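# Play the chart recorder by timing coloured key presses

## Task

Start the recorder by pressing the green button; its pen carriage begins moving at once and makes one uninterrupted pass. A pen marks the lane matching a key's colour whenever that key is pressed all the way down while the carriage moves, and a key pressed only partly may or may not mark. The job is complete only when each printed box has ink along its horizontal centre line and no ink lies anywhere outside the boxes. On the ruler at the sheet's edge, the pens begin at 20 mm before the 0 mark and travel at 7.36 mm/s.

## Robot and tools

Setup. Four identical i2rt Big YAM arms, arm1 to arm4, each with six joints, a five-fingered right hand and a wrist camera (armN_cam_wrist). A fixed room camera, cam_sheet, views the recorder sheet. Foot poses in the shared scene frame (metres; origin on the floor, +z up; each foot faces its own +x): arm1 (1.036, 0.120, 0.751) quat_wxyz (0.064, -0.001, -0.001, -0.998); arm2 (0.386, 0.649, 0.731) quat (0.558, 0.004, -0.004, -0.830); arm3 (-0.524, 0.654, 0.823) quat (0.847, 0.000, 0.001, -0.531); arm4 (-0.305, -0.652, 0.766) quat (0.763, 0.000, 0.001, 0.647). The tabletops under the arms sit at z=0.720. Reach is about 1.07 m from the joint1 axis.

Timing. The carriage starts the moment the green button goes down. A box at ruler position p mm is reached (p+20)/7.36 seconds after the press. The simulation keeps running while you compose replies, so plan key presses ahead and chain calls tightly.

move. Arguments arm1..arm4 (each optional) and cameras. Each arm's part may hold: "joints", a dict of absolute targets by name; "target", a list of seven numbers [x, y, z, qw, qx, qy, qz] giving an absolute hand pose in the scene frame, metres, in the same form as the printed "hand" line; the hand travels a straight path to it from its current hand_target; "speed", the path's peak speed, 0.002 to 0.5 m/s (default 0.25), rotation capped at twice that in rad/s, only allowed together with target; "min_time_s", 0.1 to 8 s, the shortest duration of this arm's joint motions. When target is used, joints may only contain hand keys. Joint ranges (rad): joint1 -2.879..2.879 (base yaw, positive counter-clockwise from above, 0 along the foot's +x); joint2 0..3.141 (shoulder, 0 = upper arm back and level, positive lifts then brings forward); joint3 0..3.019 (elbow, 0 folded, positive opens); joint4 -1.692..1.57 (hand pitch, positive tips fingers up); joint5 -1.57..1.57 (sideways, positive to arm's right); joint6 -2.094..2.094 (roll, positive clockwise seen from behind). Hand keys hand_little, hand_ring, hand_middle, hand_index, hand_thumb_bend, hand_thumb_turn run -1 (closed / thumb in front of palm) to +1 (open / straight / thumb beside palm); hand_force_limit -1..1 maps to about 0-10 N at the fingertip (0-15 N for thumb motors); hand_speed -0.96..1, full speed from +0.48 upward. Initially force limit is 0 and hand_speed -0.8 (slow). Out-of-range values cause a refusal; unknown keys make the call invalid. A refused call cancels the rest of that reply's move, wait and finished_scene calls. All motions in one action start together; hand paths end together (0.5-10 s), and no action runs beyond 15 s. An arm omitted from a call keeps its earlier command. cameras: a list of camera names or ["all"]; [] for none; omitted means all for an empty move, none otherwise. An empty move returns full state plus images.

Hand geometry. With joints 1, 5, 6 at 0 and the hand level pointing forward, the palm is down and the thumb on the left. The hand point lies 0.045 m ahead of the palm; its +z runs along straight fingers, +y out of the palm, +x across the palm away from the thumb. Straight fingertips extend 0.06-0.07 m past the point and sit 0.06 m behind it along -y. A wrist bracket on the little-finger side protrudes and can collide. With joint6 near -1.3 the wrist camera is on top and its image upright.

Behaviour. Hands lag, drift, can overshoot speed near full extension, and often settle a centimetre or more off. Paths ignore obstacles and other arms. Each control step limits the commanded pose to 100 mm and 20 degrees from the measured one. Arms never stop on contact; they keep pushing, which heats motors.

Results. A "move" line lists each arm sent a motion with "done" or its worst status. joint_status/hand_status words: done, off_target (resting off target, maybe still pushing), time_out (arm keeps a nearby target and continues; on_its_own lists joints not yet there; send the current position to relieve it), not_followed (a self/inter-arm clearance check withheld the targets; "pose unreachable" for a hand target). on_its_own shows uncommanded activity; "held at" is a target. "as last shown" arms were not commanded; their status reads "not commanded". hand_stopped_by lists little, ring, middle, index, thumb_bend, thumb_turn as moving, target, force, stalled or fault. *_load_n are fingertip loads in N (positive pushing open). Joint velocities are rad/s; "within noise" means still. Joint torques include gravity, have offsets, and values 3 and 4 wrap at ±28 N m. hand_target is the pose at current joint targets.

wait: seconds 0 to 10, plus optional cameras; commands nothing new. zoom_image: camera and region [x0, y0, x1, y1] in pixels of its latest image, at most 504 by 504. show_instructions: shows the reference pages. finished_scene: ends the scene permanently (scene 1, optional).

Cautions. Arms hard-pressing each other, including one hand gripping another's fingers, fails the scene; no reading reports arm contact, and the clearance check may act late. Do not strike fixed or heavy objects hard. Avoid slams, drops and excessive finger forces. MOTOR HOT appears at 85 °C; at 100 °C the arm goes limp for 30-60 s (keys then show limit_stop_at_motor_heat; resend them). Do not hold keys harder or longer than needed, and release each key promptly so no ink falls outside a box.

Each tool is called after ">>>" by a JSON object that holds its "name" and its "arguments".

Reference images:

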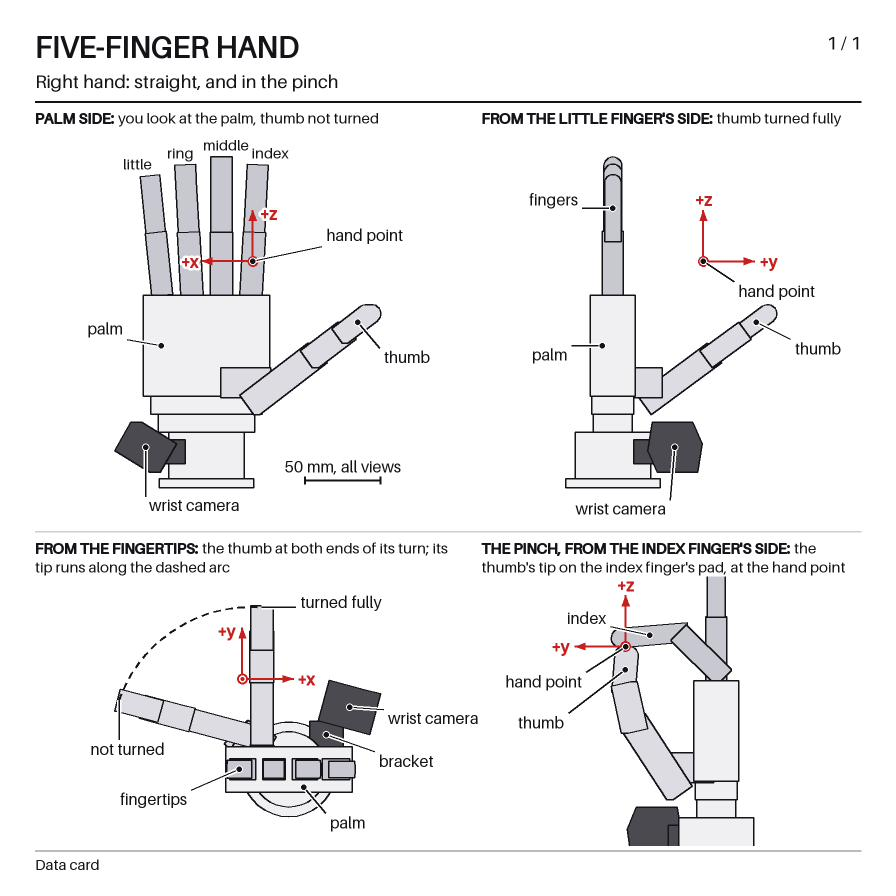

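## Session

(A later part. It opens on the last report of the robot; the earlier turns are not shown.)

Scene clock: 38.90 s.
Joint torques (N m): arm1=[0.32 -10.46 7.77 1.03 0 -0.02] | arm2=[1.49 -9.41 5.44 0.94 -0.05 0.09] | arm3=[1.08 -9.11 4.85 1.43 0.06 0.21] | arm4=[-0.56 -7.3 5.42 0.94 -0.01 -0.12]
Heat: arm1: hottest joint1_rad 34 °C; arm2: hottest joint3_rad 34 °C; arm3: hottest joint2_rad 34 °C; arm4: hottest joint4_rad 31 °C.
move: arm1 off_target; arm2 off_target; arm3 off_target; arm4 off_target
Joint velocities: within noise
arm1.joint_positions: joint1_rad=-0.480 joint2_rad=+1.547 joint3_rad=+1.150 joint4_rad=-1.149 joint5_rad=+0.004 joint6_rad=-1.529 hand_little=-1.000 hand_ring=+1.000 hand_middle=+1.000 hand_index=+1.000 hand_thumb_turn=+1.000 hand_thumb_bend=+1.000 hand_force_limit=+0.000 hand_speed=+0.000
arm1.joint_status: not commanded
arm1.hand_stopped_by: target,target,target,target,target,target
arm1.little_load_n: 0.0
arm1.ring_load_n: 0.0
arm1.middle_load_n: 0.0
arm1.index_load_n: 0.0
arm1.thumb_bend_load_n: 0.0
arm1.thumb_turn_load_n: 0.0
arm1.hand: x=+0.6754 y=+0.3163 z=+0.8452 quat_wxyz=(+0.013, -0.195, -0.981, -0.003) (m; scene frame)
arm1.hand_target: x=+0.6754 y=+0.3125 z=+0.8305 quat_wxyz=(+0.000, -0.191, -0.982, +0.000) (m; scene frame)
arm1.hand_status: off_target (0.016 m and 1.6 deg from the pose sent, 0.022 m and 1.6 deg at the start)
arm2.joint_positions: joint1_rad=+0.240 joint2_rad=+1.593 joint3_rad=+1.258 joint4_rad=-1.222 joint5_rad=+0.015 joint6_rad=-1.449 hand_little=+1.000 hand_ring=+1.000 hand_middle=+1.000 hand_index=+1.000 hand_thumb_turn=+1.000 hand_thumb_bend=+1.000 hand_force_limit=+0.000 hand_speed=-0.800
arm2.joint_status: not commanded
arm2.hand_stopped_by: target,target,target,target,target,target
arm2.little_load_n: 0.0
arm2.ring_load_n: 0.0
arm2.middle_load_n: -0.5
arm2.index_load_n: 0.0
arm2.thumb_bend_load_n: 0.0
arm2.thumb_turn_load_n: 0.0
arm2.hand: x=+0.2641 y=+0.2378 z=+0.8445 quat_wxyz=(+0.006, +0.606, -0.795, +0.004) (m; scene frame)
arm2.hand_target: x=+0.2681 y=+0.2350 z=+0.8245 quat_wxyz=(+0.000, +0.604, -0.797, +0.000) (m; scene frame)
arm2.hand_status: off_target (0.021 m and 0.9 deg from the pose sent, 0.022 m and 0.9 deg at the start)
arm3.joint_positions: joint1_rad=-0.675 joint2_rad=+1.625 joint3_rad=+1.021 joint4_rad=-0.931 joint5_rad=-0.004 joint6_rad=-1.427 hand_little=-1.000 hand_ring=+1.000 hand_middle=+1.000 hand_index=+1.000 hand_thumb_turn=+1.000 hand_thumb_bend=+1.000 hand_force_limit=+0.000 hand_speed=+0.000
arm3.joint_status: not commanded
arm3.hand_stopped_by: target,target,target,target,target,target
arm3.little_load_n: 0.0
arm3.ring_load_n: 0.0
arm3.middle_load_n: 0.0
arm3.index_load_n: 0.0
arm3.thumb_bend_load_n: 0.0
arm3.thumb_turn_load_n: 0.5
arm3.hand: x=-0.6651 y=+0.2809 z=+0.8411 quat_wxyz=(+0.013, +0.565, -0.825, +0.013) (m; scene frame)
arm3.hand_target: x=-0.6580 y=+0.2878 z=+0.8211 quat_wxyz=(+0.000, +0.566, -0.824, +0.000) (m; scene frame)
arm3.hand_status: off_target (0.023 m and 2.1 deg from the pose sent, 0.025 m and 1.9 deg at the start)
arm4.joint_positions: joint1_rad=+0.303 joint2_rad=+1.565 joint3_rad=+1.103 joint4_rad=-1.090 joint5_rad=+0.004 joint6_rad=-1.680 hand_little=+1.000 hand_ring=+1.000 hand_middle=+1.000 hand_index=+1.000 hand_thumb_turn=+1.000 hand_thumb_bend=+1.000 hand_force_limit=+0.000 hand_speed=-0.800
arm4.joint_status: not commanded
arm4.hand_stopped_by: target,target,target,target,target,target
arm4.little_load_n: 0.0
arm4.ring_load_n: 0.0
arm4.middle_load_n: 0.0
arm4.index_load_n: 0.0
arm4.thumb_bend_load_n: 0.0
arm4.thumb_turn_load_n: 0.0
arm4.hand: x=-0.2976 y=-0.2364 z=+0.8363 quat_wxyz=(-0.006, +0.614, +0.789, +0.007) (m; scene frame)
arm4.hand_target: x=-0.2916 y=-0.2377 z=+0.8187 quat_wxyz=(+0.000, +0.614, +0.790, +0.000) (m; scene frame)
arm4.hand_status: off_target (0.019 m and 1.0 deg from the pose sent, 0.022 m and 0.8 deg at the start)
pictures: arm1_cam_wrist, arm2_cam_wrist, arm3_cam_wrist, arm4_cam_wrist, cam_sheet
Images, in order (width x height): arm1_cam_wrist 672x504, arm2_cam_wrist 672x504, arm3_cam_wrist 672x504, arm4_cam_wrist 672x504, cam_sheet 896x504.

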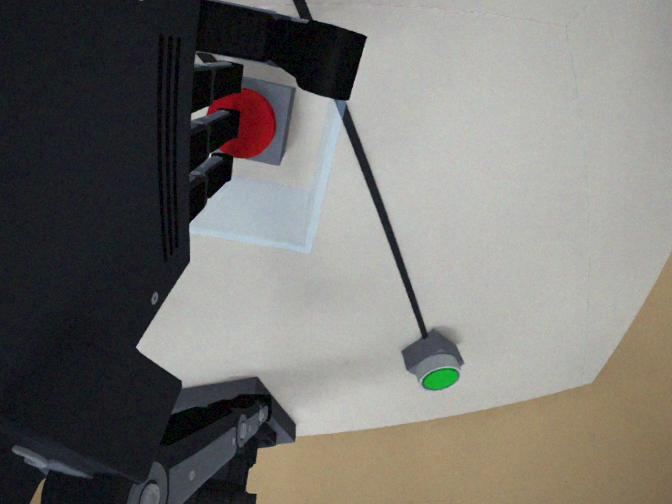

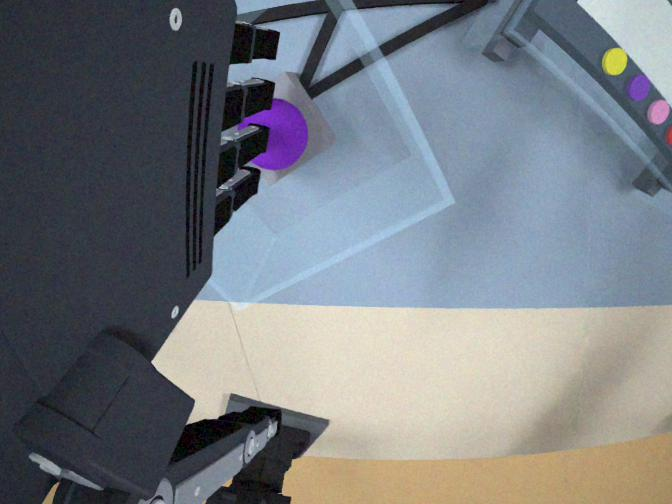

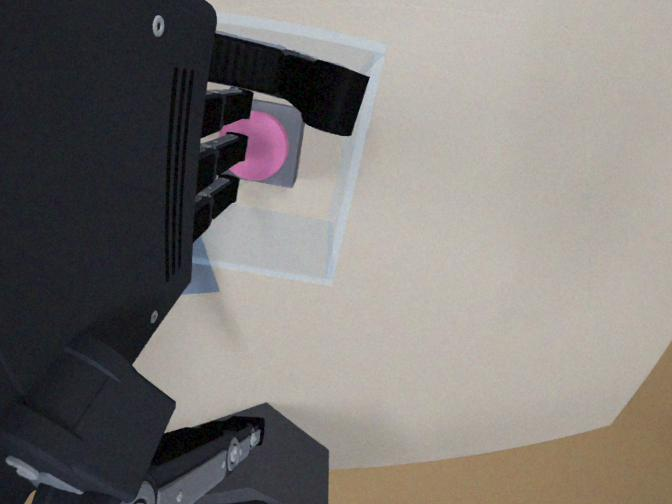

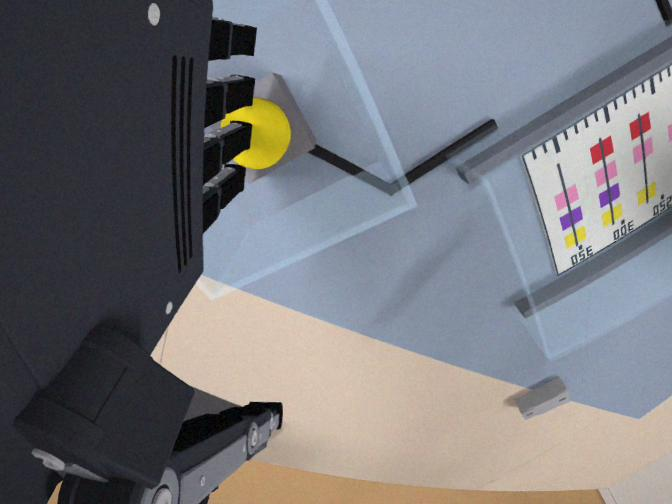

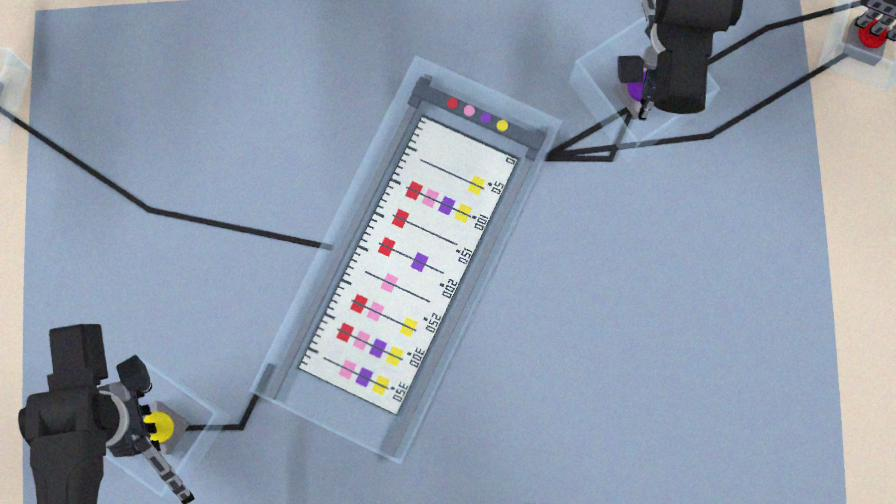

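>>> {"name": "move", "arguments": {"arm1": {"target": [0.675, 0.3125, 0.824, 0, 0.191, 0.982, 0], "speed": 0.04}, "arm2": {"target": [0.268, 0.234, 0.820, 0, 0.604, -0.797, 0], "speed": 0.04}, "arm3": {"target": [-0.658, 0.287, 0.816, 0, 0.566, -0.824, 0], "speed": 0.04}, "arm4": {"target": [-0.2915, -0.237, 0.813, 0, 0.6135, 0.7897, 0], "speed": 0.04}}}

>>> {"name": "move", "arguments": {"arm1": {"target": [0.675, 0.3125, 0.818, 0, 0.191, 0.982, 0], "speed": 0.04}, "arm3": {"target": [-0.658, 0.287, 0.812, 0, 0.566, -0.824, 0], "speed": 0.04}, "arm4": {"target": [-0.2915, -0.237, 0.808, 0, 0.6135, 0.7897, 0], "speed": 0.04}, "cameras": ["arm1_cam_wrist", "arm2_cam_wrist", "arm3_cam_wrist", "arm4_cam_wrist"]}}

>>> {"name": "zoom_image", "arguments": {"camera": "arm1_cam_wrist", "region": [180, 60, 340, 220]}}

>>> {"name": "zoom_image", "arguments": {"camera": "arm2_cam_wrist", "region": [200, 60, 360, 220]}}

>>> {"name": "zoom_image", "arguments": {"camera": "arm3_cam_wrist", "region": [180, 60, 340, 220]}}

>>> {"name": "zoom_image", "arguments": {"camera": "arm4_cam_wrist", "region": [180, 60, 340, 220]}}

Scene clock: 40.33 s.
Joint torques (N m): arm1=[0.32 -10.58 7.71 0.95 -0.01 -0.02] | arm2=[1.03 -8.94 5.01 1.22 -0.04 0.08] | arm3=[1.85 -9 4.63 1.84 0.06 0.21] | arm4=[-0.56 -6.89 5.12 1.24 -0.01 -0.11]
Heat: arm1: hottest joint1_rad 34 °C; arm2: hottest joint3_rad 34 °C; arm3: hottest joint2_rad 34 °C; arm4: hottest joint4_rad 31 °C.
move: arm1 off_target; arm2 off_target; arm3 off_target; arm4 off_target
Joint velocities: within noise
arm1.joint_positions: joint1_rad=-0.480 joint2_rad=+1.554 joint3_rad=+1.141 joint4_rad=-1.133 joint5_rad=+0.004 joint6_rad=-1.529 hand_little=-1.000 hand_ring=+1.000 hand_middle=+1.000 hand_index=+1.000 hand_thumb_turn=+1.000 hand_thumb_bend=+1.000 hand_force_limit=+0.000 hand_speed=+0.000
arm1.joint_status: not commanded
arm1.hand_stopped_by: target,target,target,target,target,target
arm1.little_load_n: 0.0
arm1.ring_load_n: 0.0
arm1.middle_load_n: 0.0
arm1.index_load_n: 0.0
arm1.thumb_bend_load_n: 0.0
arm1.thumb_turn_load_n: 0.0
arm1.hand: x=+0.6753 y=+0.3163 z=+0.8392 quat_wxyz=(+0.012, -0.195, -0.981, -0.002) (m; scene frame)
arm1.hand_target: x=+0.6755 y=+0.3125 z=+0.8245 quat_wxyz=(+0.000, -0.191, -0.982, +0.000) (m; scene frame)
arm1.hand_status: off_target (0.016 m and 1.5 deg from the pose sent, 0.021 m and 1.5 deg at the start)
arm2.joint_positions: joint1_rad=+0.240 joint2_rad=+1.593 joint3_rad=+1.257 joint4_rad=-1.220 joint5_rad=+0.015 joint6_rad=-1.449 hand_little=+1.000 hand_ring=+1.000 hand_middle=+1.000 hand_index=+1.000 hand_thumb_turn=+1.000 hand_thumb_bend=+1.000 hand_force_limit=+0.000 hand_speed=-0.800
arm2.joint_status: not commanded
arm2.hand_stopped_by: target,target,target,target,target,target
arm2.little_load_n: 0.0
arm2.ring_load_n: 0.0
arm2.middle_load_n: -0.5
arm2.index_load_n: 0.0
arm2.thumb_bend_load_n: 0.0
arm2.thumb_turn_load_n: 0.0
arm2.hand: x=+0.2641 y=+0.2379 z=+0.8440 quat_wxyz=(+0.006, +0.606, -0.795, +0.004) (m; scene frame)
arm2.hand_target: x=+0.2681 y=+0.2352 z=+0.8207 quat_wxyz=(+0.000, +0.604, -0.797, +0.000) (m; scene frame)
arm2.hand_status: off_target (0.025 m and 0.9 deg from the pose sent, 0.025 m and 0.9 deg at the start)
arm3.joint_positions: joint1_rad=-0.675 joint2_rad=+1.629 joint3_rad=+1.018 joint4_rad=-0.923 joint5_rad=-0.004 joint6_rad=-1.427 hand_little=-1.000 hand_ring=+1.000 hand_middle=+1.000 hand_index=+1.000 hand_thumb_turn=+1.000 hand_thumb_bend=+1.000 hand_force_limit=+0.000 hand_speed=+0.000
arm3.joint_status: not commanded
arm3.hand_stopped_by: target,target,target,target,target,target
arm3.little_load_n: 0.0
arm3.ring_load_n: 0.0
arm3.middle_load_n: 0.0
arm3.index_load_n: 0.0
arm3.thumb_bend_load_n: 0.0
arm3.thumb_turn_load_n: 0.0
arm3.hand: x=-0.6651 y=+0.2809 z=+0.8385 quat_wxyz=(+0.013, +0.565, -0.825, +0.013) (m; scene frame)
arm3.hand_target: x=-0.6580 y=+0.2879 z=+0.8172 quat_wxyz=(+0.000, +0.566, -0.824, +0.000) (m; scene frame)
arm3.hand_status: off_target (0.024 m and 2.1 deg from the pose sent, 0.027 m and 2.1 deg at the start)
arm4.joint_positions: joint1_rad=+0.303 joint2_rad=+1.565 joint3_rad=+1.100 joint4_rad=-1.085 joint5_rad=+0.004 joint6_rad=-1.680 hand_little=+1.000 hand_ring=+1.000 hand_middle=+1.000 hand_index=+1.000 hand_thumb_turn=+1.000 hand_thumb_bend=+1.000 hand_force_limit=+0.000 hand_speed=-0.800
arm4.joint_status: not commanded
arm4.hand_stopped_by: target,target,target,target,target,target
arm4.little_load_n: 0.0
arm4.ring_load_n: 0.0
arm4.middle_load_n: 0.0
arm4.index_load_n: 0.0
arm4.thumb_bend_load_n: 0.0
arm4.thumb_turn_load_n: -0.5
arm4.hand: x=-0.2976 y=-0.2367 z=+0.8351 quat_wxyz=(-0.006, +0.614, +0.789, +0.007) (m; scene frame)
arm4.hand_target: x=-0.2916 y=-0.2381 z=+0.8139 quat_wxyz=(+0.000, +0.614, +0.790, +0.000) (m; scene frame)
arm4.hand_status: off_target (0.023 m and 1.1 deg from the pose sent, 0.024 m and 1.0 deg at the start)
pictures: none

Scene clock: 41.30 s.
Joint torques (N m): arm1=[0.15 -10.23 7.1 1.29 -0.02 -0.02] | arm2=[1.49 -8.94 4.98 1.21 -0.05 0.1] | arm3=[1.55 -8.35 4.41 2.03 0.04 0.2] | arm4=[-0.5 -6.53 4.7 1.63 -0.01 -0.11]
Heat: arm1: hottest joint1_rad 34 °C; arm2: hottest joint3_rad 34 °C; arm3: hottest joint2_rad 34 °C; arm4: hottest joint4_rad 31 °C.
move: arm1 off_target; arm3 off_target; arm4 off_target
Joint velocities: within noise
arm1.joint_positions: joint1_rad=-0.480 joint2_rad=+1.554 joint3_rad=+1.138 joint4_rad=-1.124 joint5_rad=+0.004 joint6_rad=-1.529 hand_little=-1.000 hand_ring=+1.000 hand_middle=+1.000 hand_index=+1.000 hand_thumb_turn=+1.000 hand_thumb_bend=+1.000 hand_force_limit=+0.000 hand_speed=+0.000
arm1.joint_status: not commanded
arm1.hand_stopped_by: target,target,target,target,target,target
arm1.little_load_n: 0.0
arm1.ring_load_n: 0.0
arm1.middle_load_n: 0.0
arm1.index_load_n: 0.0
arm1.thumb_bend_load_n: 0.0
arm1.thumb_turn_load_n: 0.0
arm1.hand: x=+0.6742 y=+0.3167 z=+0.8380 quat_wxyz=(+0.015, -0.195, -0.981, -0.003) (m; scene frame)
arm1.hand_target: x=+0.6757 y=+0.3124 z=+0.8187 quat_wxyz=(+0.000, -0.191, -0.982, +0.000) (m; scene frame)
arm1.hand_status: off_target (0.020 m and 1.8 deg from the pose sent, 0.021 m and 1.5 deg at the start)
arm2: as last shown
arm3.joint_positions: joint1_rad=-0.675 joint2_rad=+1.629 joint3_rad=+1.017 joint4_rad=-0.922 joint5_rad=-0.004 joint6_rad=-1.427 hand_little=-1.000 hand_ring=+1.000 hand_middle=+1.000 hand_index=+1.000 hand_thumb_turn=+1.000 hand_thumb_bend=+1.000 hand_force_limit=+0.000 hand_speed=+0.000
arm3.joint_status: not commanded
arm3.hand_stopped_by: target,target,target,target,target,target
arm3.little_load_n: 0.0
arm3.ring_load_n: 0.0
arm3.middle_load_n: 0.0
arm3.index_load_n: 0.0
arm3.thumb_bend_load_n: 0.0
arm3.thumb_turn_load_n: 0.0
arm3.hand: x=-0.6651 y=+0.2809 z=+0.8382 quat_wxyz=(+0.013, +0.565, -0.825, +0.013) (m; scene frame)
arm3.hand_target: x=-0.6579 y=+0.2882 z=+0.8137 quat_wxyz=(+0.000, +0.566, -0.824, +0.000) (m; scene frame)
arm3.hand_status: off_target (0.028 m and 2.1 deg from the pose sent, 0.028 m and 2.1 deg at the start)
arm4.joint_positions: joint1_rad=+0.303 joint2_rad=+1.565 joint3_rad=+1.098 joint4_rad=-1.083 joint5_rad=+0.004 joint6_rad=-1.680 hand_little=+1.000 hand_ring=+1.000 hand_middle=+1.000 hand_index=+1.000 hand_thumb_turn=+1.000 hand_thumb_bend=+1.000 hand_force_limit=+0.000 hand_speed=-0.800
arm4.joint_status: not commanded
arm4.hand_stopped_by: target,target,target,target,target,target
arm4.little_load_n: 0.0
arm4.ring_load_n: 0.0
arm4.middle_load_n: 0.0
arm4.index_load_n: 0.0
arm4.thumb_bend_load_n: 0.0
arm4.thumb_turn_load_n: 0.0
arm4.hand: x=-0.2976 y=-0.2369 z=+0.8344 quat_wxyz=(-0.006, +0.614, +0.789, +0.007) (m; scene frame)
arm4.hand_target: x=-0.2916 y=-0.2385 z=+0.8093 quat_wxyz=(+0.000, +0.614, +0.790, +0.000) (m; scene frame)
arm4.hand_status: off_target (0.027 m and 1.1 deg from the pose sent, 0.028 m and 1.1 deg at the start)
pictures: arm1_cam_wrist, arm2_cam_wrist, arm3_cam_wrist, arm4_cam_wrist
Images, in order (width x height): arm1_cam_wrist 672x504, arm2_cam_wrist 672x504, arm3_cam_wrist 672x504, arm4_cam_wrist 672x504.

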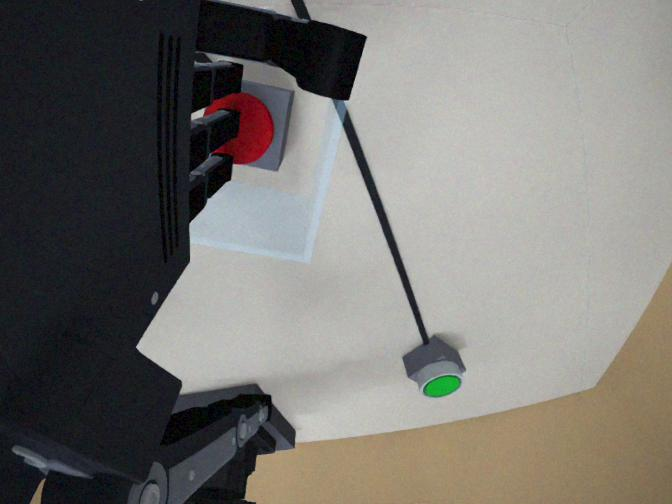

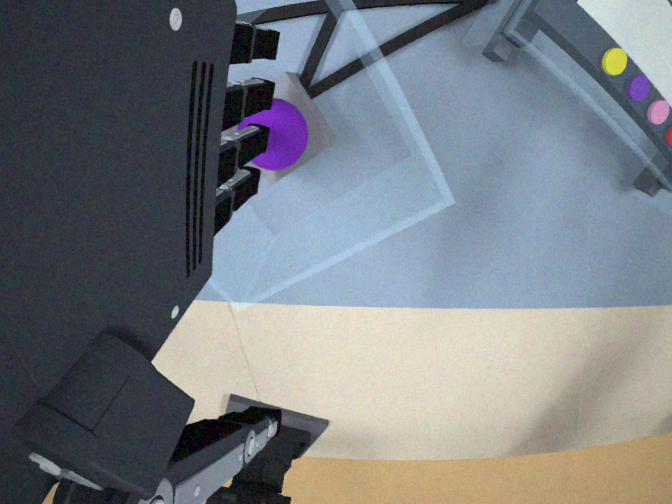

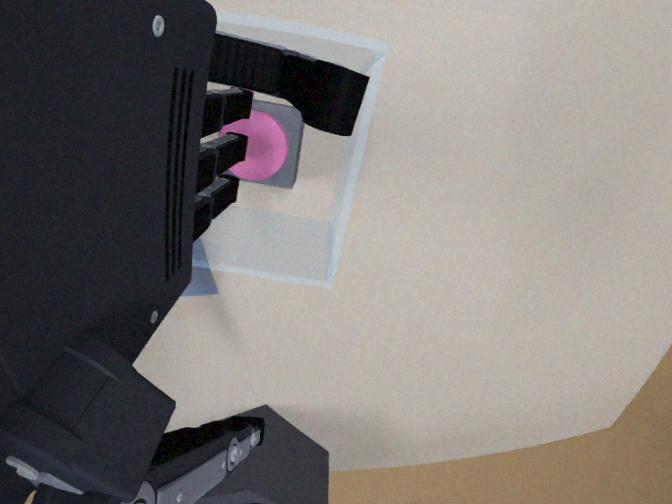

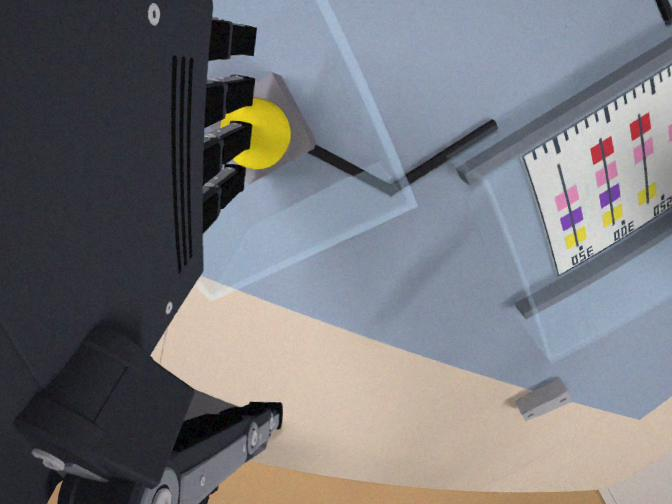

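Scaled by 3.150 from the camera's 672x504 image, which has a finer 960x720 frame.

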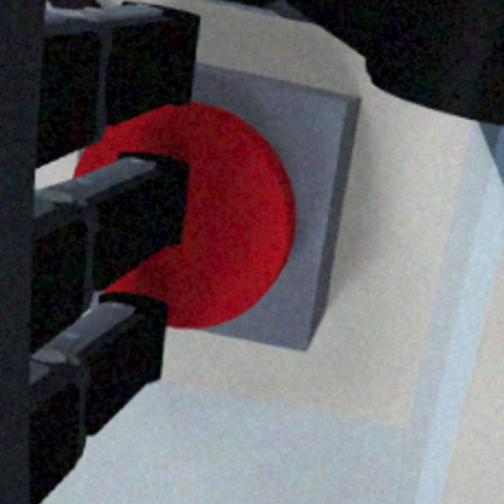

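Scaled by 3.150 from the camera's 672x504 image, which has a finer 960x720 frame.

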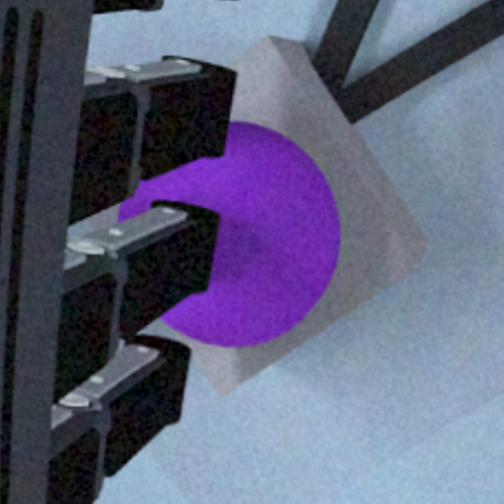

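Scaled by 3.150 from the camera's 672x504 image, which has a finer 960x720 frame.

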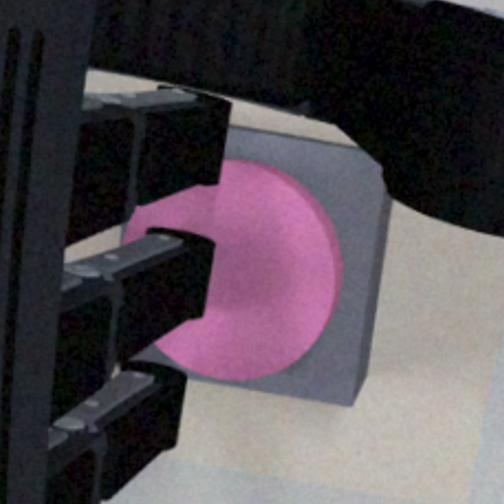

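Scaled by 3.150 from the camera's 672x504 image, which has a finer 960x720 frame.

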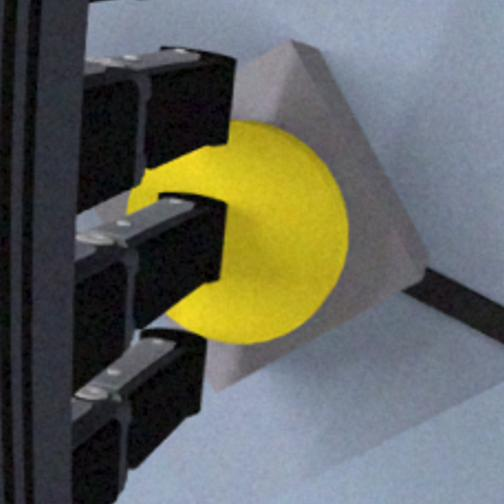

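>>> {"name": "move", "arguments": {"arm1": {"target": [0.675, 0.3125, 0.81, 0, 0.191, 0.982, 0], "speed": 0.04}, "arm2": {"target": [0.268, 0.234, 0.812, 0, 0.604, -0.797, 0], "speed": 0.04}, "arm3": {"target": [-0.658, 0.287, 0.804, 0, 0.566, -0.824, 0], "speed": 0.04}, "arm4": {"target": [-0.2915, -0.237, 0.80, 0, 0.6135, 0.7897, 0], "speed": 0.04}}}

>>> {"name": "move", "arguments": {"arm1": {"target": [0.675, 0.3125, 0.802, 0, 0.191, 0.982, 0], "speed": 0.04}, "arm2": {"target": [0.268, 0.234, 0.804, 0, 0.604, -0.797, 0], "speed": 0.04}, "arm3": {"target": [-0.658, 0.287, 0.796, 0, 0.566, -0.824, 0], "speed": 0.04}, "arm4": {"target": [-0.2915, -0.237, 0.792, 0, 0.6135, 0.7897, 0], "speed": 0.04}, "cameras": ["arm1_cam_wrist", "arm2_cam_wrist", "arm3_cam_wrist", "arm4_cam_wrist"]}}

>>> {"name": "zoom_image", "arguments": {"camera": "arm1_cam_wrist", "region": [180, 60, 340, 220]}}

>>> {"name": "zoom_image", "arguments": {"camera": "arm2_cam_wrist", "region": [200, 60, 360, 220]}}

>>> {"name": "zoom_image", "arguments": {"camera": "arm3_cam_wrist", "region": [180, 60, 340, 220]}}

>>> {"name": "zoom_image", "arguments": {"camera": "arm4_cam_wrist", "region": [180, 60, 340, 220]}}

Scene clock: 43.10 s.
Joint torques (N m): arm1=[0.32 -9.41 6.94 1.54 -0.01 -0.02] | arm2=[1.14 -8 4.51 1.59 -0.04 0.09] | arm3=[1.55 -7.3 3.73 2.61 0.06 0.22] | arm4=[-0.56 -5.77 4.14 2.18 -0.02 -0.11]
Heat: arm1: hottest joint1_rad 34 °C; arm2: hottest joint3_rad 34 °C; arm3: hottest joint2_rad 34 °C; arm4: hottest joint4_rad 31 °C.
move: arm1 off_target; arm2 off_target; arm3 off_target; arm4 off_target
Joint velocities: within noise
arm1.joint_positions: joint1_rad=-0.480 joint2_rad=+1.554 joint3_rad=+1.128 joint4_rad=-1.109 joint5_rad=+0.004 joint6_rad=-1.529 hand_little=-1.000 hand_ring=+1.000 hand_middle=+1.000 hand_index=+1.000 hand_thumb_turn=+1.000 hand_thumb_bend=+1.000 hand_force_limit=+0.000 hand_speed=+0.000
arm1.joint_status: not commanded
arm1.hand_stopped_by: target,target,target,target,target,target
arm1.little_load_n: 0.0
arm1.ring_load_n: 0.0
arm1.middle_load_n: 0.0
arm1.index_load_n: 0.0
arm1.thumb_bend_load_n: -0.5
arm1.thumb_turn_load_n: 0.0
arm1.hand: x=+0.6745 y=+0.3166 z=+0.8341 quat_wxyz=(+0.018, -0.195, -0.981, -0.003) (m; scene frame)
arm1.hand_target: x=+0.6761 y=+0.3122 z=+0.8110 quat_wxyz=(+0.000, -0.191, -0.982, +0.000) (m; scene frame)
arm1.hand_status: off_target (0.024 m and 2.1 deg from the pose sent, 0.028 m and 1.8 deg at the start)
arm2.joint_positions: joint1_rad=+0.240 joint2_rad=+1.590 joint3_rad=+1.250 joint4_rad=-1.212 joint5_rad=+0.015 joint6_rad=-1.449 hand_little=+1.000 hand_ring=+1.000 hand_middle=+1.000 hand_index=+1.000 hand_thumb_turn=+1.000 hand_thumb_bend=+1.000 hand_force_limit=+0.000 hand_speed=-0.800
arm2.joint_status: not commanded
arm2.hand_stopped_by: target,target,target,target,target,target
arm2.little_load_n: 0.0
arm2.ring_load_n: 0.5
arm2.middle_load_n: -0.5
arm2.index_load_n: 0.0
arm2.thumb_bend_load_n: -0.5
arm2.thumb_turn_load_n: 0.0
arm2.hand: x=+0.2642 y=+0.2384 z=+0.8430 quat_wxyz=(+0.008, +0.606, -0.795, +0.006) (m; scene frame)
arm2.hand_target: x=+0.2683 y=+0.2360 z=+0.8132 quat_wxyz=(+0.000, +0.604, -0.797, +0.000) (m; scene frame)
arm2.hand_status: off_target (0.032 m and 1.1 deg from the pose sent, 0.033 m and 0.9 deg at the start)
arm3.joint_positions: joint1_rad=-0.675 joint2_rad=+1.629 joint3_rad=+1.015 joint4_rad=-0.919 joint5_rad=-0.004 joint6_rad=-1.427 hand_little=-1.000 hand_ring=+1.000 hand_middle=+1.000 hand_index=+1.000 hand_thumb_turn=+1.000 hand_thumb_bend=+1.000 hand_force_limit=+0.000 hand_speed=+0.000
arm3.joint_status: not commanded
arm3.hand_stopped_by: target,target,target,target,target,target
arm3.little_load_n: 0.0
arm3.ring_load_n: 0.0
arm3.middle_load_n: -0.5
arm3.index_load_n: 0.0
arm3.thumb_bend_load_n: 0.0
arm3.thumb_turn_load_n: 0.0
arm3.hand: x=-0.6650 y=+0.2812 z=+0.8375 quat_wxyz=(+0.013, +0.565, -0.825, +0.014) (m; scene frame)
arm3.hand_target: x=-0.6577 y=+0.2890 z=+0.8065 quat_wxyz=(+0.000, +0.566, -0.824, +0.000) (m; scene frame)
arm3.hand_status: off_target (0.035 m and 2.2 deg from the pose sent, 0.035 m and 2.1 deg at the start)
arm4.joint_positions: joint1_rad=+0.303 joint2_rad=+1.564 joint3_rad=+1.093 joint4_rad=-1.078 joint5_rad=+0.004 joint6_rad=-1.680 hand_little=+1.000 hand_ring=+1.000 hand_middle=+1.000 hand_index=+1.000 hand_thumb_turn=+1.000 hand_thumb_bend=+1.000 hand_force_limit=+0.000 hand_speed=-0.800
arm4.joint_status: not commanded
arm4.hand_stopped_by: target,target,target,target,target,target
arm4.little_load_n: 0.0
arm4.ring_load_n: 0.0
arm4.middle_load_n: 0.0
arm4.index_load_n: 0.0
arm4.thumb_bend_load_n: 0.0
arm4.thumb_turn_load_n: 0.0
arm4.hand: x=-0.2975 y=-0.2374 z=+0.8336 quat_wxyz=(-0.007, +0.614, +0.789, +0.008) (m; scene frame)
arm4.hand_target: x=-0.2916 y=-0.2394 z=+0.8021 quat_wxyz=(+0.000, +0.614, +0.790, +0.000) (m; scene frame)
arm4.hand_status: off_target (0.034 m and 1.3 deg from the pose sent, 0.035 m and 1.1 deg at the start)
pictures: none

Scene clock: 44.07 s.
Joint torques (N m): arm1=[0.26 -8.88 6.17 2.21 -0.01 -0.03] | arm2=[1.03 -7.12 4.25 1.91 -0.04 0.1] | arm3=[1.26 -6.12 3.36 3.3 0.07 0.22] | arm4=[-0.5 -4.84 3.81 2.62 -0.02 -0.11]
Heat: arm1: hottest joint1_rad 34 °C; arm2: hottest joint3_rad 34 °C; arm3: hottest joint2_rad 34 °C; arm4: hottest joint4_rad 31 °C.
move: arm1 off_target; arm2 off_target; arm3 off_target; arm4 off_target
Joint velocities: within noise
arm1.joint_positions: joint1_rad=-0.480 joint2_rad=+1.554 joint3_rad=+1.124 joint4_rad=-1.104 joint5_rad=+0.004 joint6_rad=-1.529 hand_little=-1.000 hand_ring=+1.000 hand_middle=+1.000 hand_index=+1.000 hand_thumb_turn=+1.000 hand_thumb_bend=+1.000 hand_force_limit=+0.000 hand_speed=+0.000
arm1.joint_status: not commanded
arm1.hand_stopped_by: target,target,target,target,target,target
arm1.little_load_n: 0.0
arm1.ring_load_n: 0.0
arm1.middle_load_n: 0.0
arm1.index_load_n: 0.0
arm1.thumb_bend_load_n: -0.5
arm1.thumb_turn_load_n: 0.0
arm1.hand: x=+0.6748 y=+0.3165 z=+0.8328 quat_wxyz=(+0.018, -0.195, -0.981, -0.003) (m; scene frame)
arm1.hand_target: x=+0.6769 y=+0.3119 z=+0.8036 quat_wxyz=(+0.000, -0.191, -0.982, +0.000) (m; scene frame)
arm1.hand_status: off_target (0.031 m and 2.2 deg from the pose sent, 0.032 m and 2.1 deg at the start)
arm2.joint_positions: joint1_rad=+0.240 joint2_rad=+1.583 joint3_rad=+1.241 joint4_rad=-1.201 joint5_rad=+0.015 joint6_rad=-1.449 hand_little=+1.000 hand_ring=+1.000 hand_middle=+1.000 hand_index=+1.000 hand_thumb_turn=+1.000 hand_thumb_bend=+1.000 hand_force_limit=+0.000 hand_speed=-0.800
arm2.joint_status: not commanded
arm2.hand_stopped_by: target,target,target,target,target,target
arm2.little_load_n: 0.0
arm2.ring_load_n: 0.0
arm2.middle_load_n: -1.0
arm2.index_load_n: 0.0
arm2.thumb_bend_load_n: 0.0
arm2.thumb_turn_load_n: 0.0
arm2.hand: x=+0.2643 y=+0.2390 z=+0.8424 quat_wxyz=(+0.011, +0.606, -0.795, +0.009) (m; scene frame)
arm2.hand_target: x=+0.2684 y=+0.2368 z=+0.8061 quat_wxyz=(+0.000, +0.604, -0.797, +0.000) (m; scene frame)
arm2.hand_status: off_target (0.039 m and 1.7 deg from the pose sent, 0.040 m and 1.2 deg at the start)
arm3.joint_positions: joint1_rad=-0.675 joint2_rad=+1.629 joint3_rad=+1.013 joint4_rad=-0.916 joint5_rad=-0.004 joint6_rad=-1.427 hand_little=-1.000 hand_ring=+1.000 hand_middle=+1.000 hand_index=+1.000 hand_thumb_turn=+1.000 hand_thumb_bend=+1.000 hand_force_limit=+0.000 hand_speed=+0.000
arm3.joint_status: not commanded
arm3.hand_stopped_by: target,target,target,target,target,target
arm3.little_load_n: 0.0
arm3.ring_load_n: 0.0
arm3.middle_load_n: -1.0
arm3.index_load_n: 0.0
arm3.thumb_bend_load_n: 0.0
arm3.thumb_turn_load_n: 0.0
arm3.hand: x=-0.6649 y=+0.2816 z=+0.8368 quat_wxyz=(+0.013, +0.565, -0.825, +0.014) (m; scene frame)
arm3.hand_target: x=-0.6575 y=+0.2901 z=+0.7996 quat_wxyz=(+0.000, +0.566, -0.824, +0.000) (m; scene frame)
arm3.hand_status: off_target (0.042 m and 2.2 deg from the pose sent, 0.042 m and 2.2 deg at the start)
arm4.joint_positions: joint1_rad=+0.303 joint2_rad=+1.559 joint3_rad=+1.086 joint4_rad=-1.069 joint5_rad=+0.004 joint6_rad=-1.680 hand_little=+1.000 hand_ring=+1.000 hand_middle=+1.000 hand_index=+1.000 hand_thumb_turn=+1.000 hand_thumb_bend=+1.000 hand_force_limit=+0.000 hand_speed=-0.800
arm4.joint_status: not commanded
arm4.hand_stopped_by: target,target,target,target,target,target
arm4.little_load_n: 0.0
arm4.ring_load_n: 0.0
arm4.middle_load_n: 0.5
arm4.index_load_n: 0.0
arm4.thumb_bend_load_n: 0.0
arm4.thumb_turn_load_n: 0.0
arm4.hand: x=-0.2974 y=-0.2380 z=+0.8329 quat_wxyz=(-0.010, +0.614, +0.789, +0.010) (m; scene frame)
arm4.hand_target: x=-0.2917 y=-0.2405 z=+0.7950 quat_wxyz=(+0.000, +0.614, +0.790, -0.001) (m; scene frame)
arm4.hand_status: off_target (0.041 m and 1.6 deg from the pose sent, 0.042 m and 1.3 deg at the start)
pictures: arm1_cam_wrist, arm2_cam_wrist, arm3_cam_wrist, arm4_cam_wrist
Images, in order (width x height): arm1_cam_wrist 672x504, arm2_cam_wrist 672x504, arm3_cam_wrist 672x504, arm4_cam_wrist 672x504.

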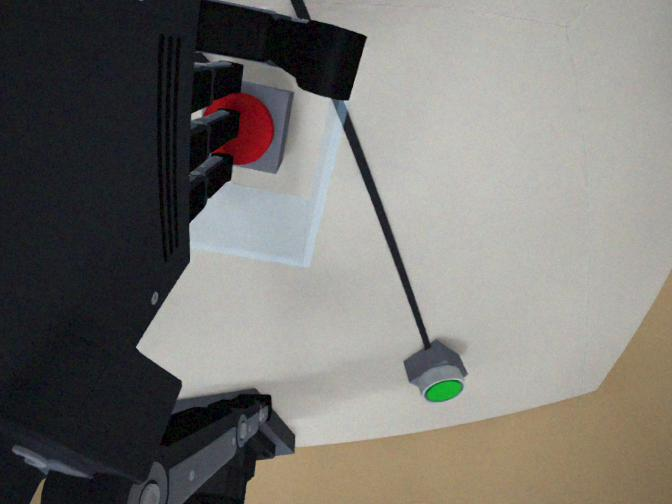

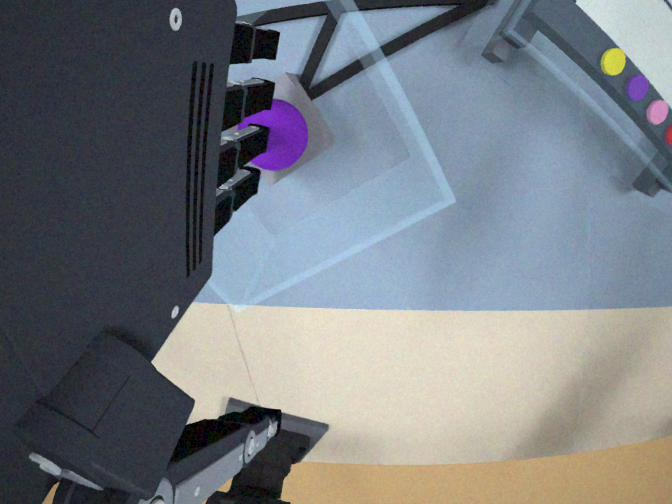

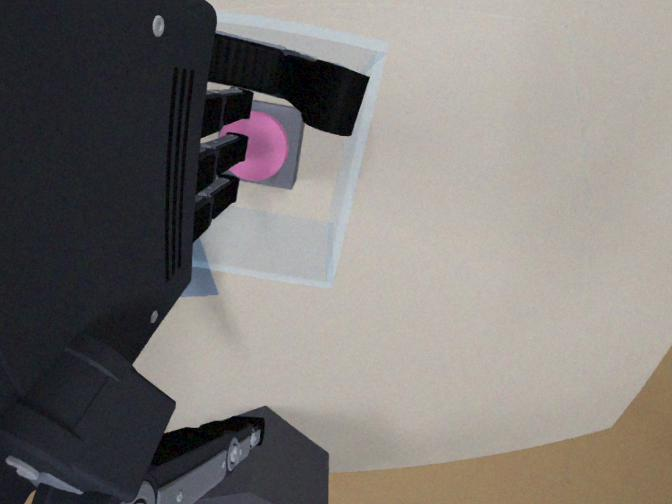

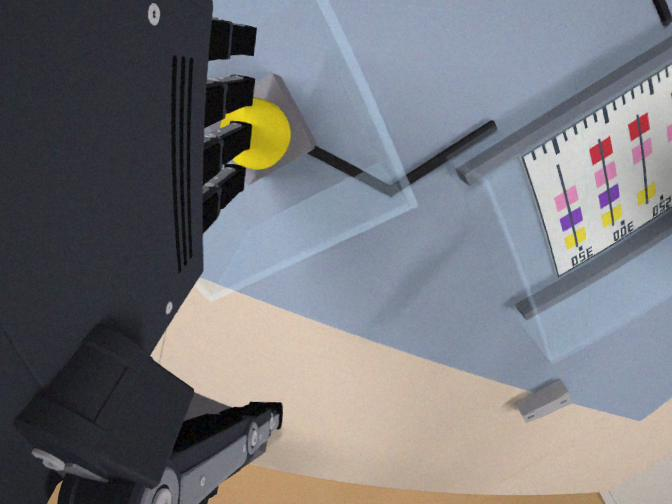

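Scaled by 3.150 from the camera's 672x504 image, which has a finer 960x720 frame.

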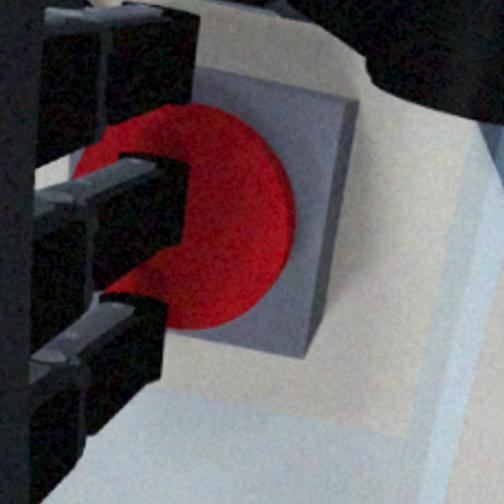

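Scaled by 3.150 from the camera's 672x504 image, which has a finer 960x720 frame.

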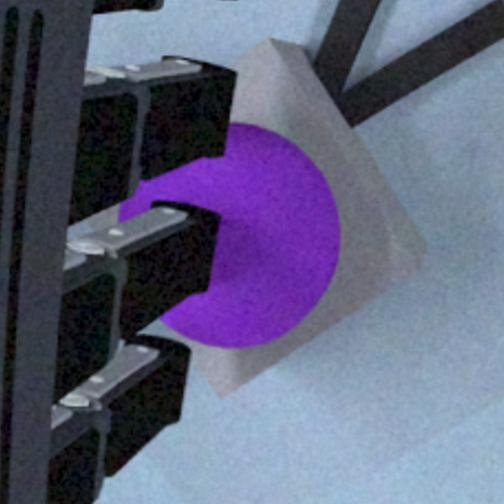

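Scaled by 3.150 from the camera's 672x504 image, which has a finer 960x720 frame.

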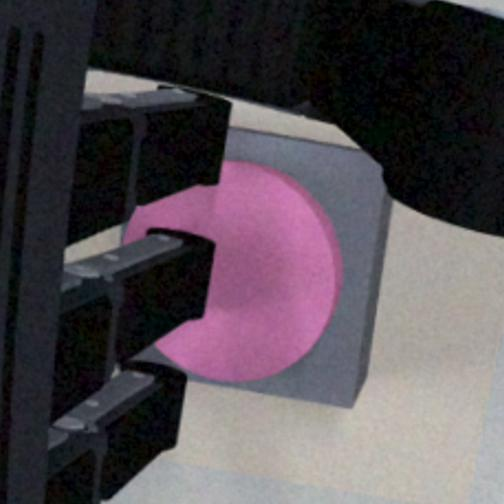

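Scaled by 3.150 from the camera's 672x504 image, which has a finer 960x720 frame.

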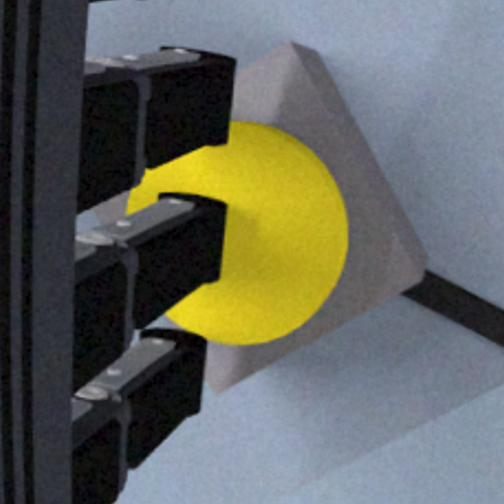

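>>> {"name": "move", "arguments": {"arm1": {"joints": {"joint2_rad": 1.50}, "min_time_s": 0.4}, "arm2": {"joints": {"joint2_rad": 1.53}, "min_time_s": 0.4}, "arm3": {"joints": {"joint2_rad": 1.57}, "min_time_s": 0.4}, "arm4": {"joints": {"joint2_rad": 1.51}, "min_time_s": 0.4}, "cameras": ["arm1_cam_wrist", "arm2_cam_wrist", "arm3_cam_wrist", "arm4_cam_wrist"]}}

Scene clock: 46.27 s.
Joint torques (N m): arm1=[0.26 -13.45 7.79 1.16 -0.01 -0.02] | arm2=[1.26 -11.87 6.39 0.58 -0.02 0.07] | arm3=[1.61 -12.34 5.57 1.4 0.06 0.22] | arm4=[-0.44 -9.23 6.05 0.57 -0.03 -0.11]
Heat: arm1: hottest joint1_rad 34 °C; arm2: hottest joint3_rad 34 °C; arm3: hottest joint2_rad 34 °C; arm4: hottest joint4_rad 31 °C.
move: arm1 done; arm2 done; arm3 done; arm4 done
Joint velocities: within noise
arm1.joint_positions: joint1_rad=-0.480 joint2_rad=+1.514 joint3_rad=+1.108 joint4_rad=-1.077 joint5_rad=+0.004 joint6_rad=-1.529 hand_little=-1.000 hand_ring=+1.000 hand_middle=+1.000 hand_index=+1.000 hand_thumb_turn=+1.000 hand_thumb_bend=+1.000 hand_force_limit=+0.000 hand_speed=+0.000
arm1.joint_status: all done
arm1.hand_stopped_by: target,target,target,target,target,target
arm1.little_load_n: 0.0
arm1.ring_load_n: 0.0
arm1.middle_load_n: 0.0
arm1.index_load_n: 0.0
arm1.thumb_bend_load_n: 0.0
arm1.thumb_turn_load_n: 0.0
arm1.hand: x=+0.6726 y=+0.3173 z=+0.8427 quat_wxyz=(+0.043, -0.195, -0.980, -0.007) (m; scene frame)
arm1.hand_target: x=+0.6710 y=+0.3141 z=+0.8443 quat_wxyz=(+0.052, -0.191, -0.980, -0.008) (m; scene frame)
arm1.hand_status: not commanded
arm2.joint_positions: joint1_rad=+0.240 joint2_rad=+1.541 joint3_rad=+1.212 joint4_rad=-1.160 joint5_rad=+0.015 joint6_rad=-1.449 hand_little=+1.000 hand_ring=+1.000 hand_middle=+1.000 hand_index=+1.000 hand_thumb_turn=+1.000 hand_thumb_bend=+1.000 hand_force_limit=+0.000 hand_speed=-0.800
arm2.joint_status: all done
arm2.hand_stopped_by: target,target,target,target,target,target
arm2.little_load_n: 0.0
arm2.ring_load_n: 0.0
arm2.middle_load_n: 0.0
arm2.index_load_n: 0.0
arm2.thumb_bend_load_n: 0.0
arm2.thumb_turn_load_n: 0.0
arm2.hand: x=+0.2641 y=+0.2387 z=+0.8483 quat_wxyz=(+0.030, +0.605, -0.795, +0.028) (m; scene frame)
arm2.hand_target: x=+0.2674 y=+0.2334 z=+0.8519 quat_wxyz=(+0.040, +0.602, -0.796, +0.040) (m; scene frame)
arm2.hand_status: not commanded
arm3.joint_positions: joint1_rad=-0.675 joint2_rad=+1.578 joint3_rad=+0.986 joint4_rad=-0.863 joint5_rad=-0.003 joint6_rad=-1.427 hand_little=-1.000 hand_ring=+1.000 hand_middle=+1.000 hand_index=+1.000 hand_thumb_turn=+1.000 hand_thumb_bend=+1.000 hand_force_limit=+0.000 hand_speed=+0.000
arm3.joint_status: all done
arm3.hand_stopped_by: target,target,target,target,target,target
arm3.little_load_n: 0.0
arm3.ring_load_n: 0.0
arm3.middle_load_n: 0.0
arm3.index_load_n: 0.0
arm3.thumb_bend_load_n: 0.0
arm3.thumb_turn_load_n: 0.0
arm3.hand: x=-0.6666 y=+0.2746 z=+0.8470 quat_wxyz=(+0.042, +0.565, -0.823, +0.040) (m; scene frame)
arm3.hand_target: x=-0.6610 y=+0.2739 z=+0.8468 quat_wxyz=(+0.046, +0.565, -0.823, +0.043) (m; scene frame)
arm3.hand_status: not commanded
arm4.joint_positions: joint1_rad=+0.303 joint2_rad=+1.515 joint3_rad=+1.059 joint4_rad=-1.012 joint5_rad=+0.004 joint6_rad=-1.680 hand_little=+1.000 hand_ring=+1.000 hand_middle=+1.000 hand_index=+1.000 hand_thumb_turn=+1.000 hand_thumb_bend=+1.000 hand_force_limit=+0.000 hand_speed=-0.800
arm4.joint_status: all done
arm4.hand_stopped_by: target,target,target,target,target,target
arm4.little_load_n: 0.0
arm4.ring_load_n: 0.0
arm4.middle_load_n: 0.0
arm4.index_load_n: 0.0
arm4.thumb_bend_load_n: 0.0
arm4.thumb_turn_load_n: 0.0
arm4.hand: x=-0.2983 y=-0.2318 z=+0.8407 quat_wxyz=(-0.036, +0.613, +0.788, +0.036) (m; scene frame)
arm4.hand_target: x=-0.2927 y=-0.2317 z=+0.8387 quat_wxyz=(-0.039, +0.613, +0.788, +0.039) (m; scene frame)
arm4.hand_status: not commanded
pictures: arm1_cam_wrist, arm2_cam_wrist, arm3_cam_wrist, arm4_cam_wrist
Images, in order (width x height): arm1_cam_wrist 672x504, arm2_cam_wrist 672x504, arm3_cam_wrist 672x504, arm4_cam_wrist 672x504.

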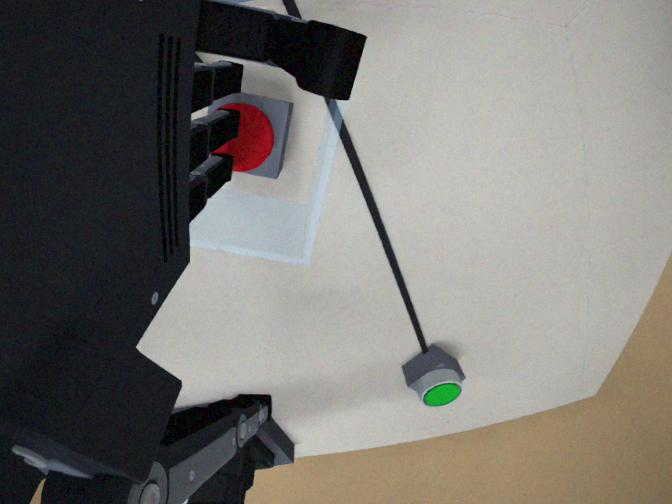

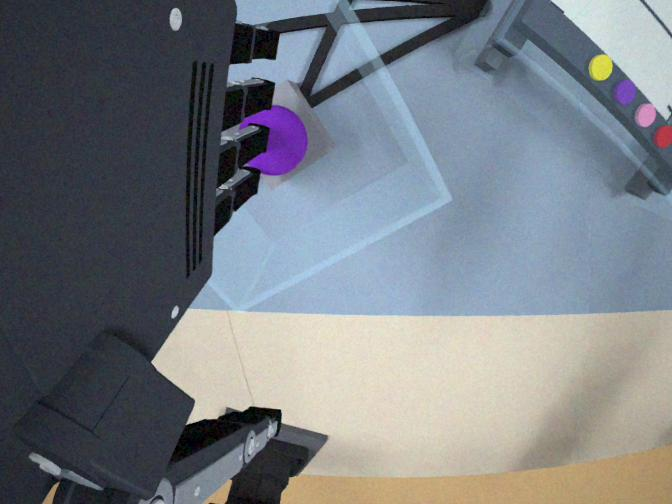

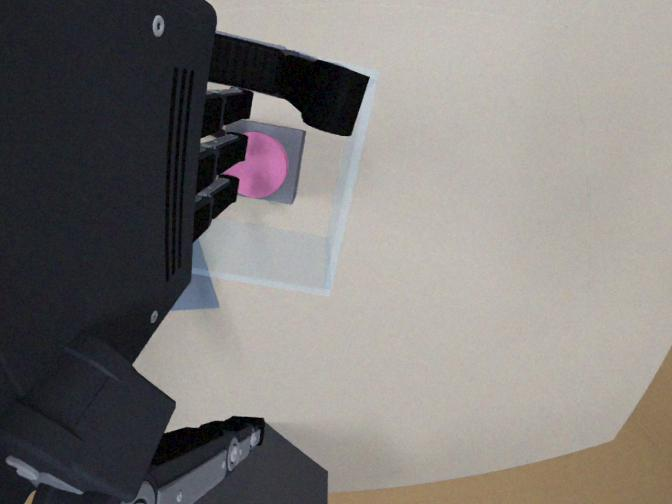

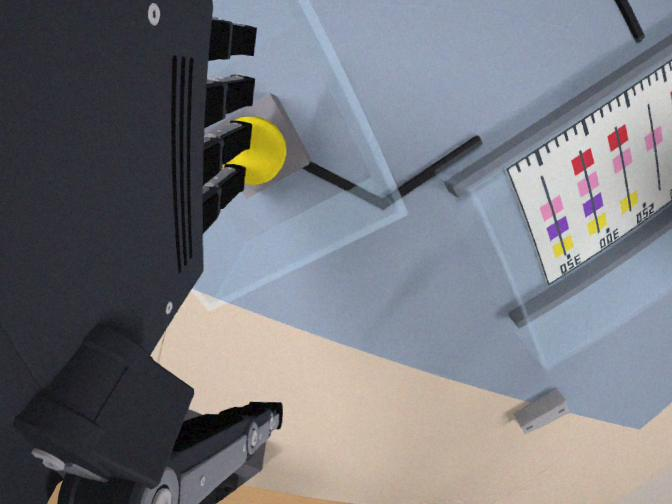

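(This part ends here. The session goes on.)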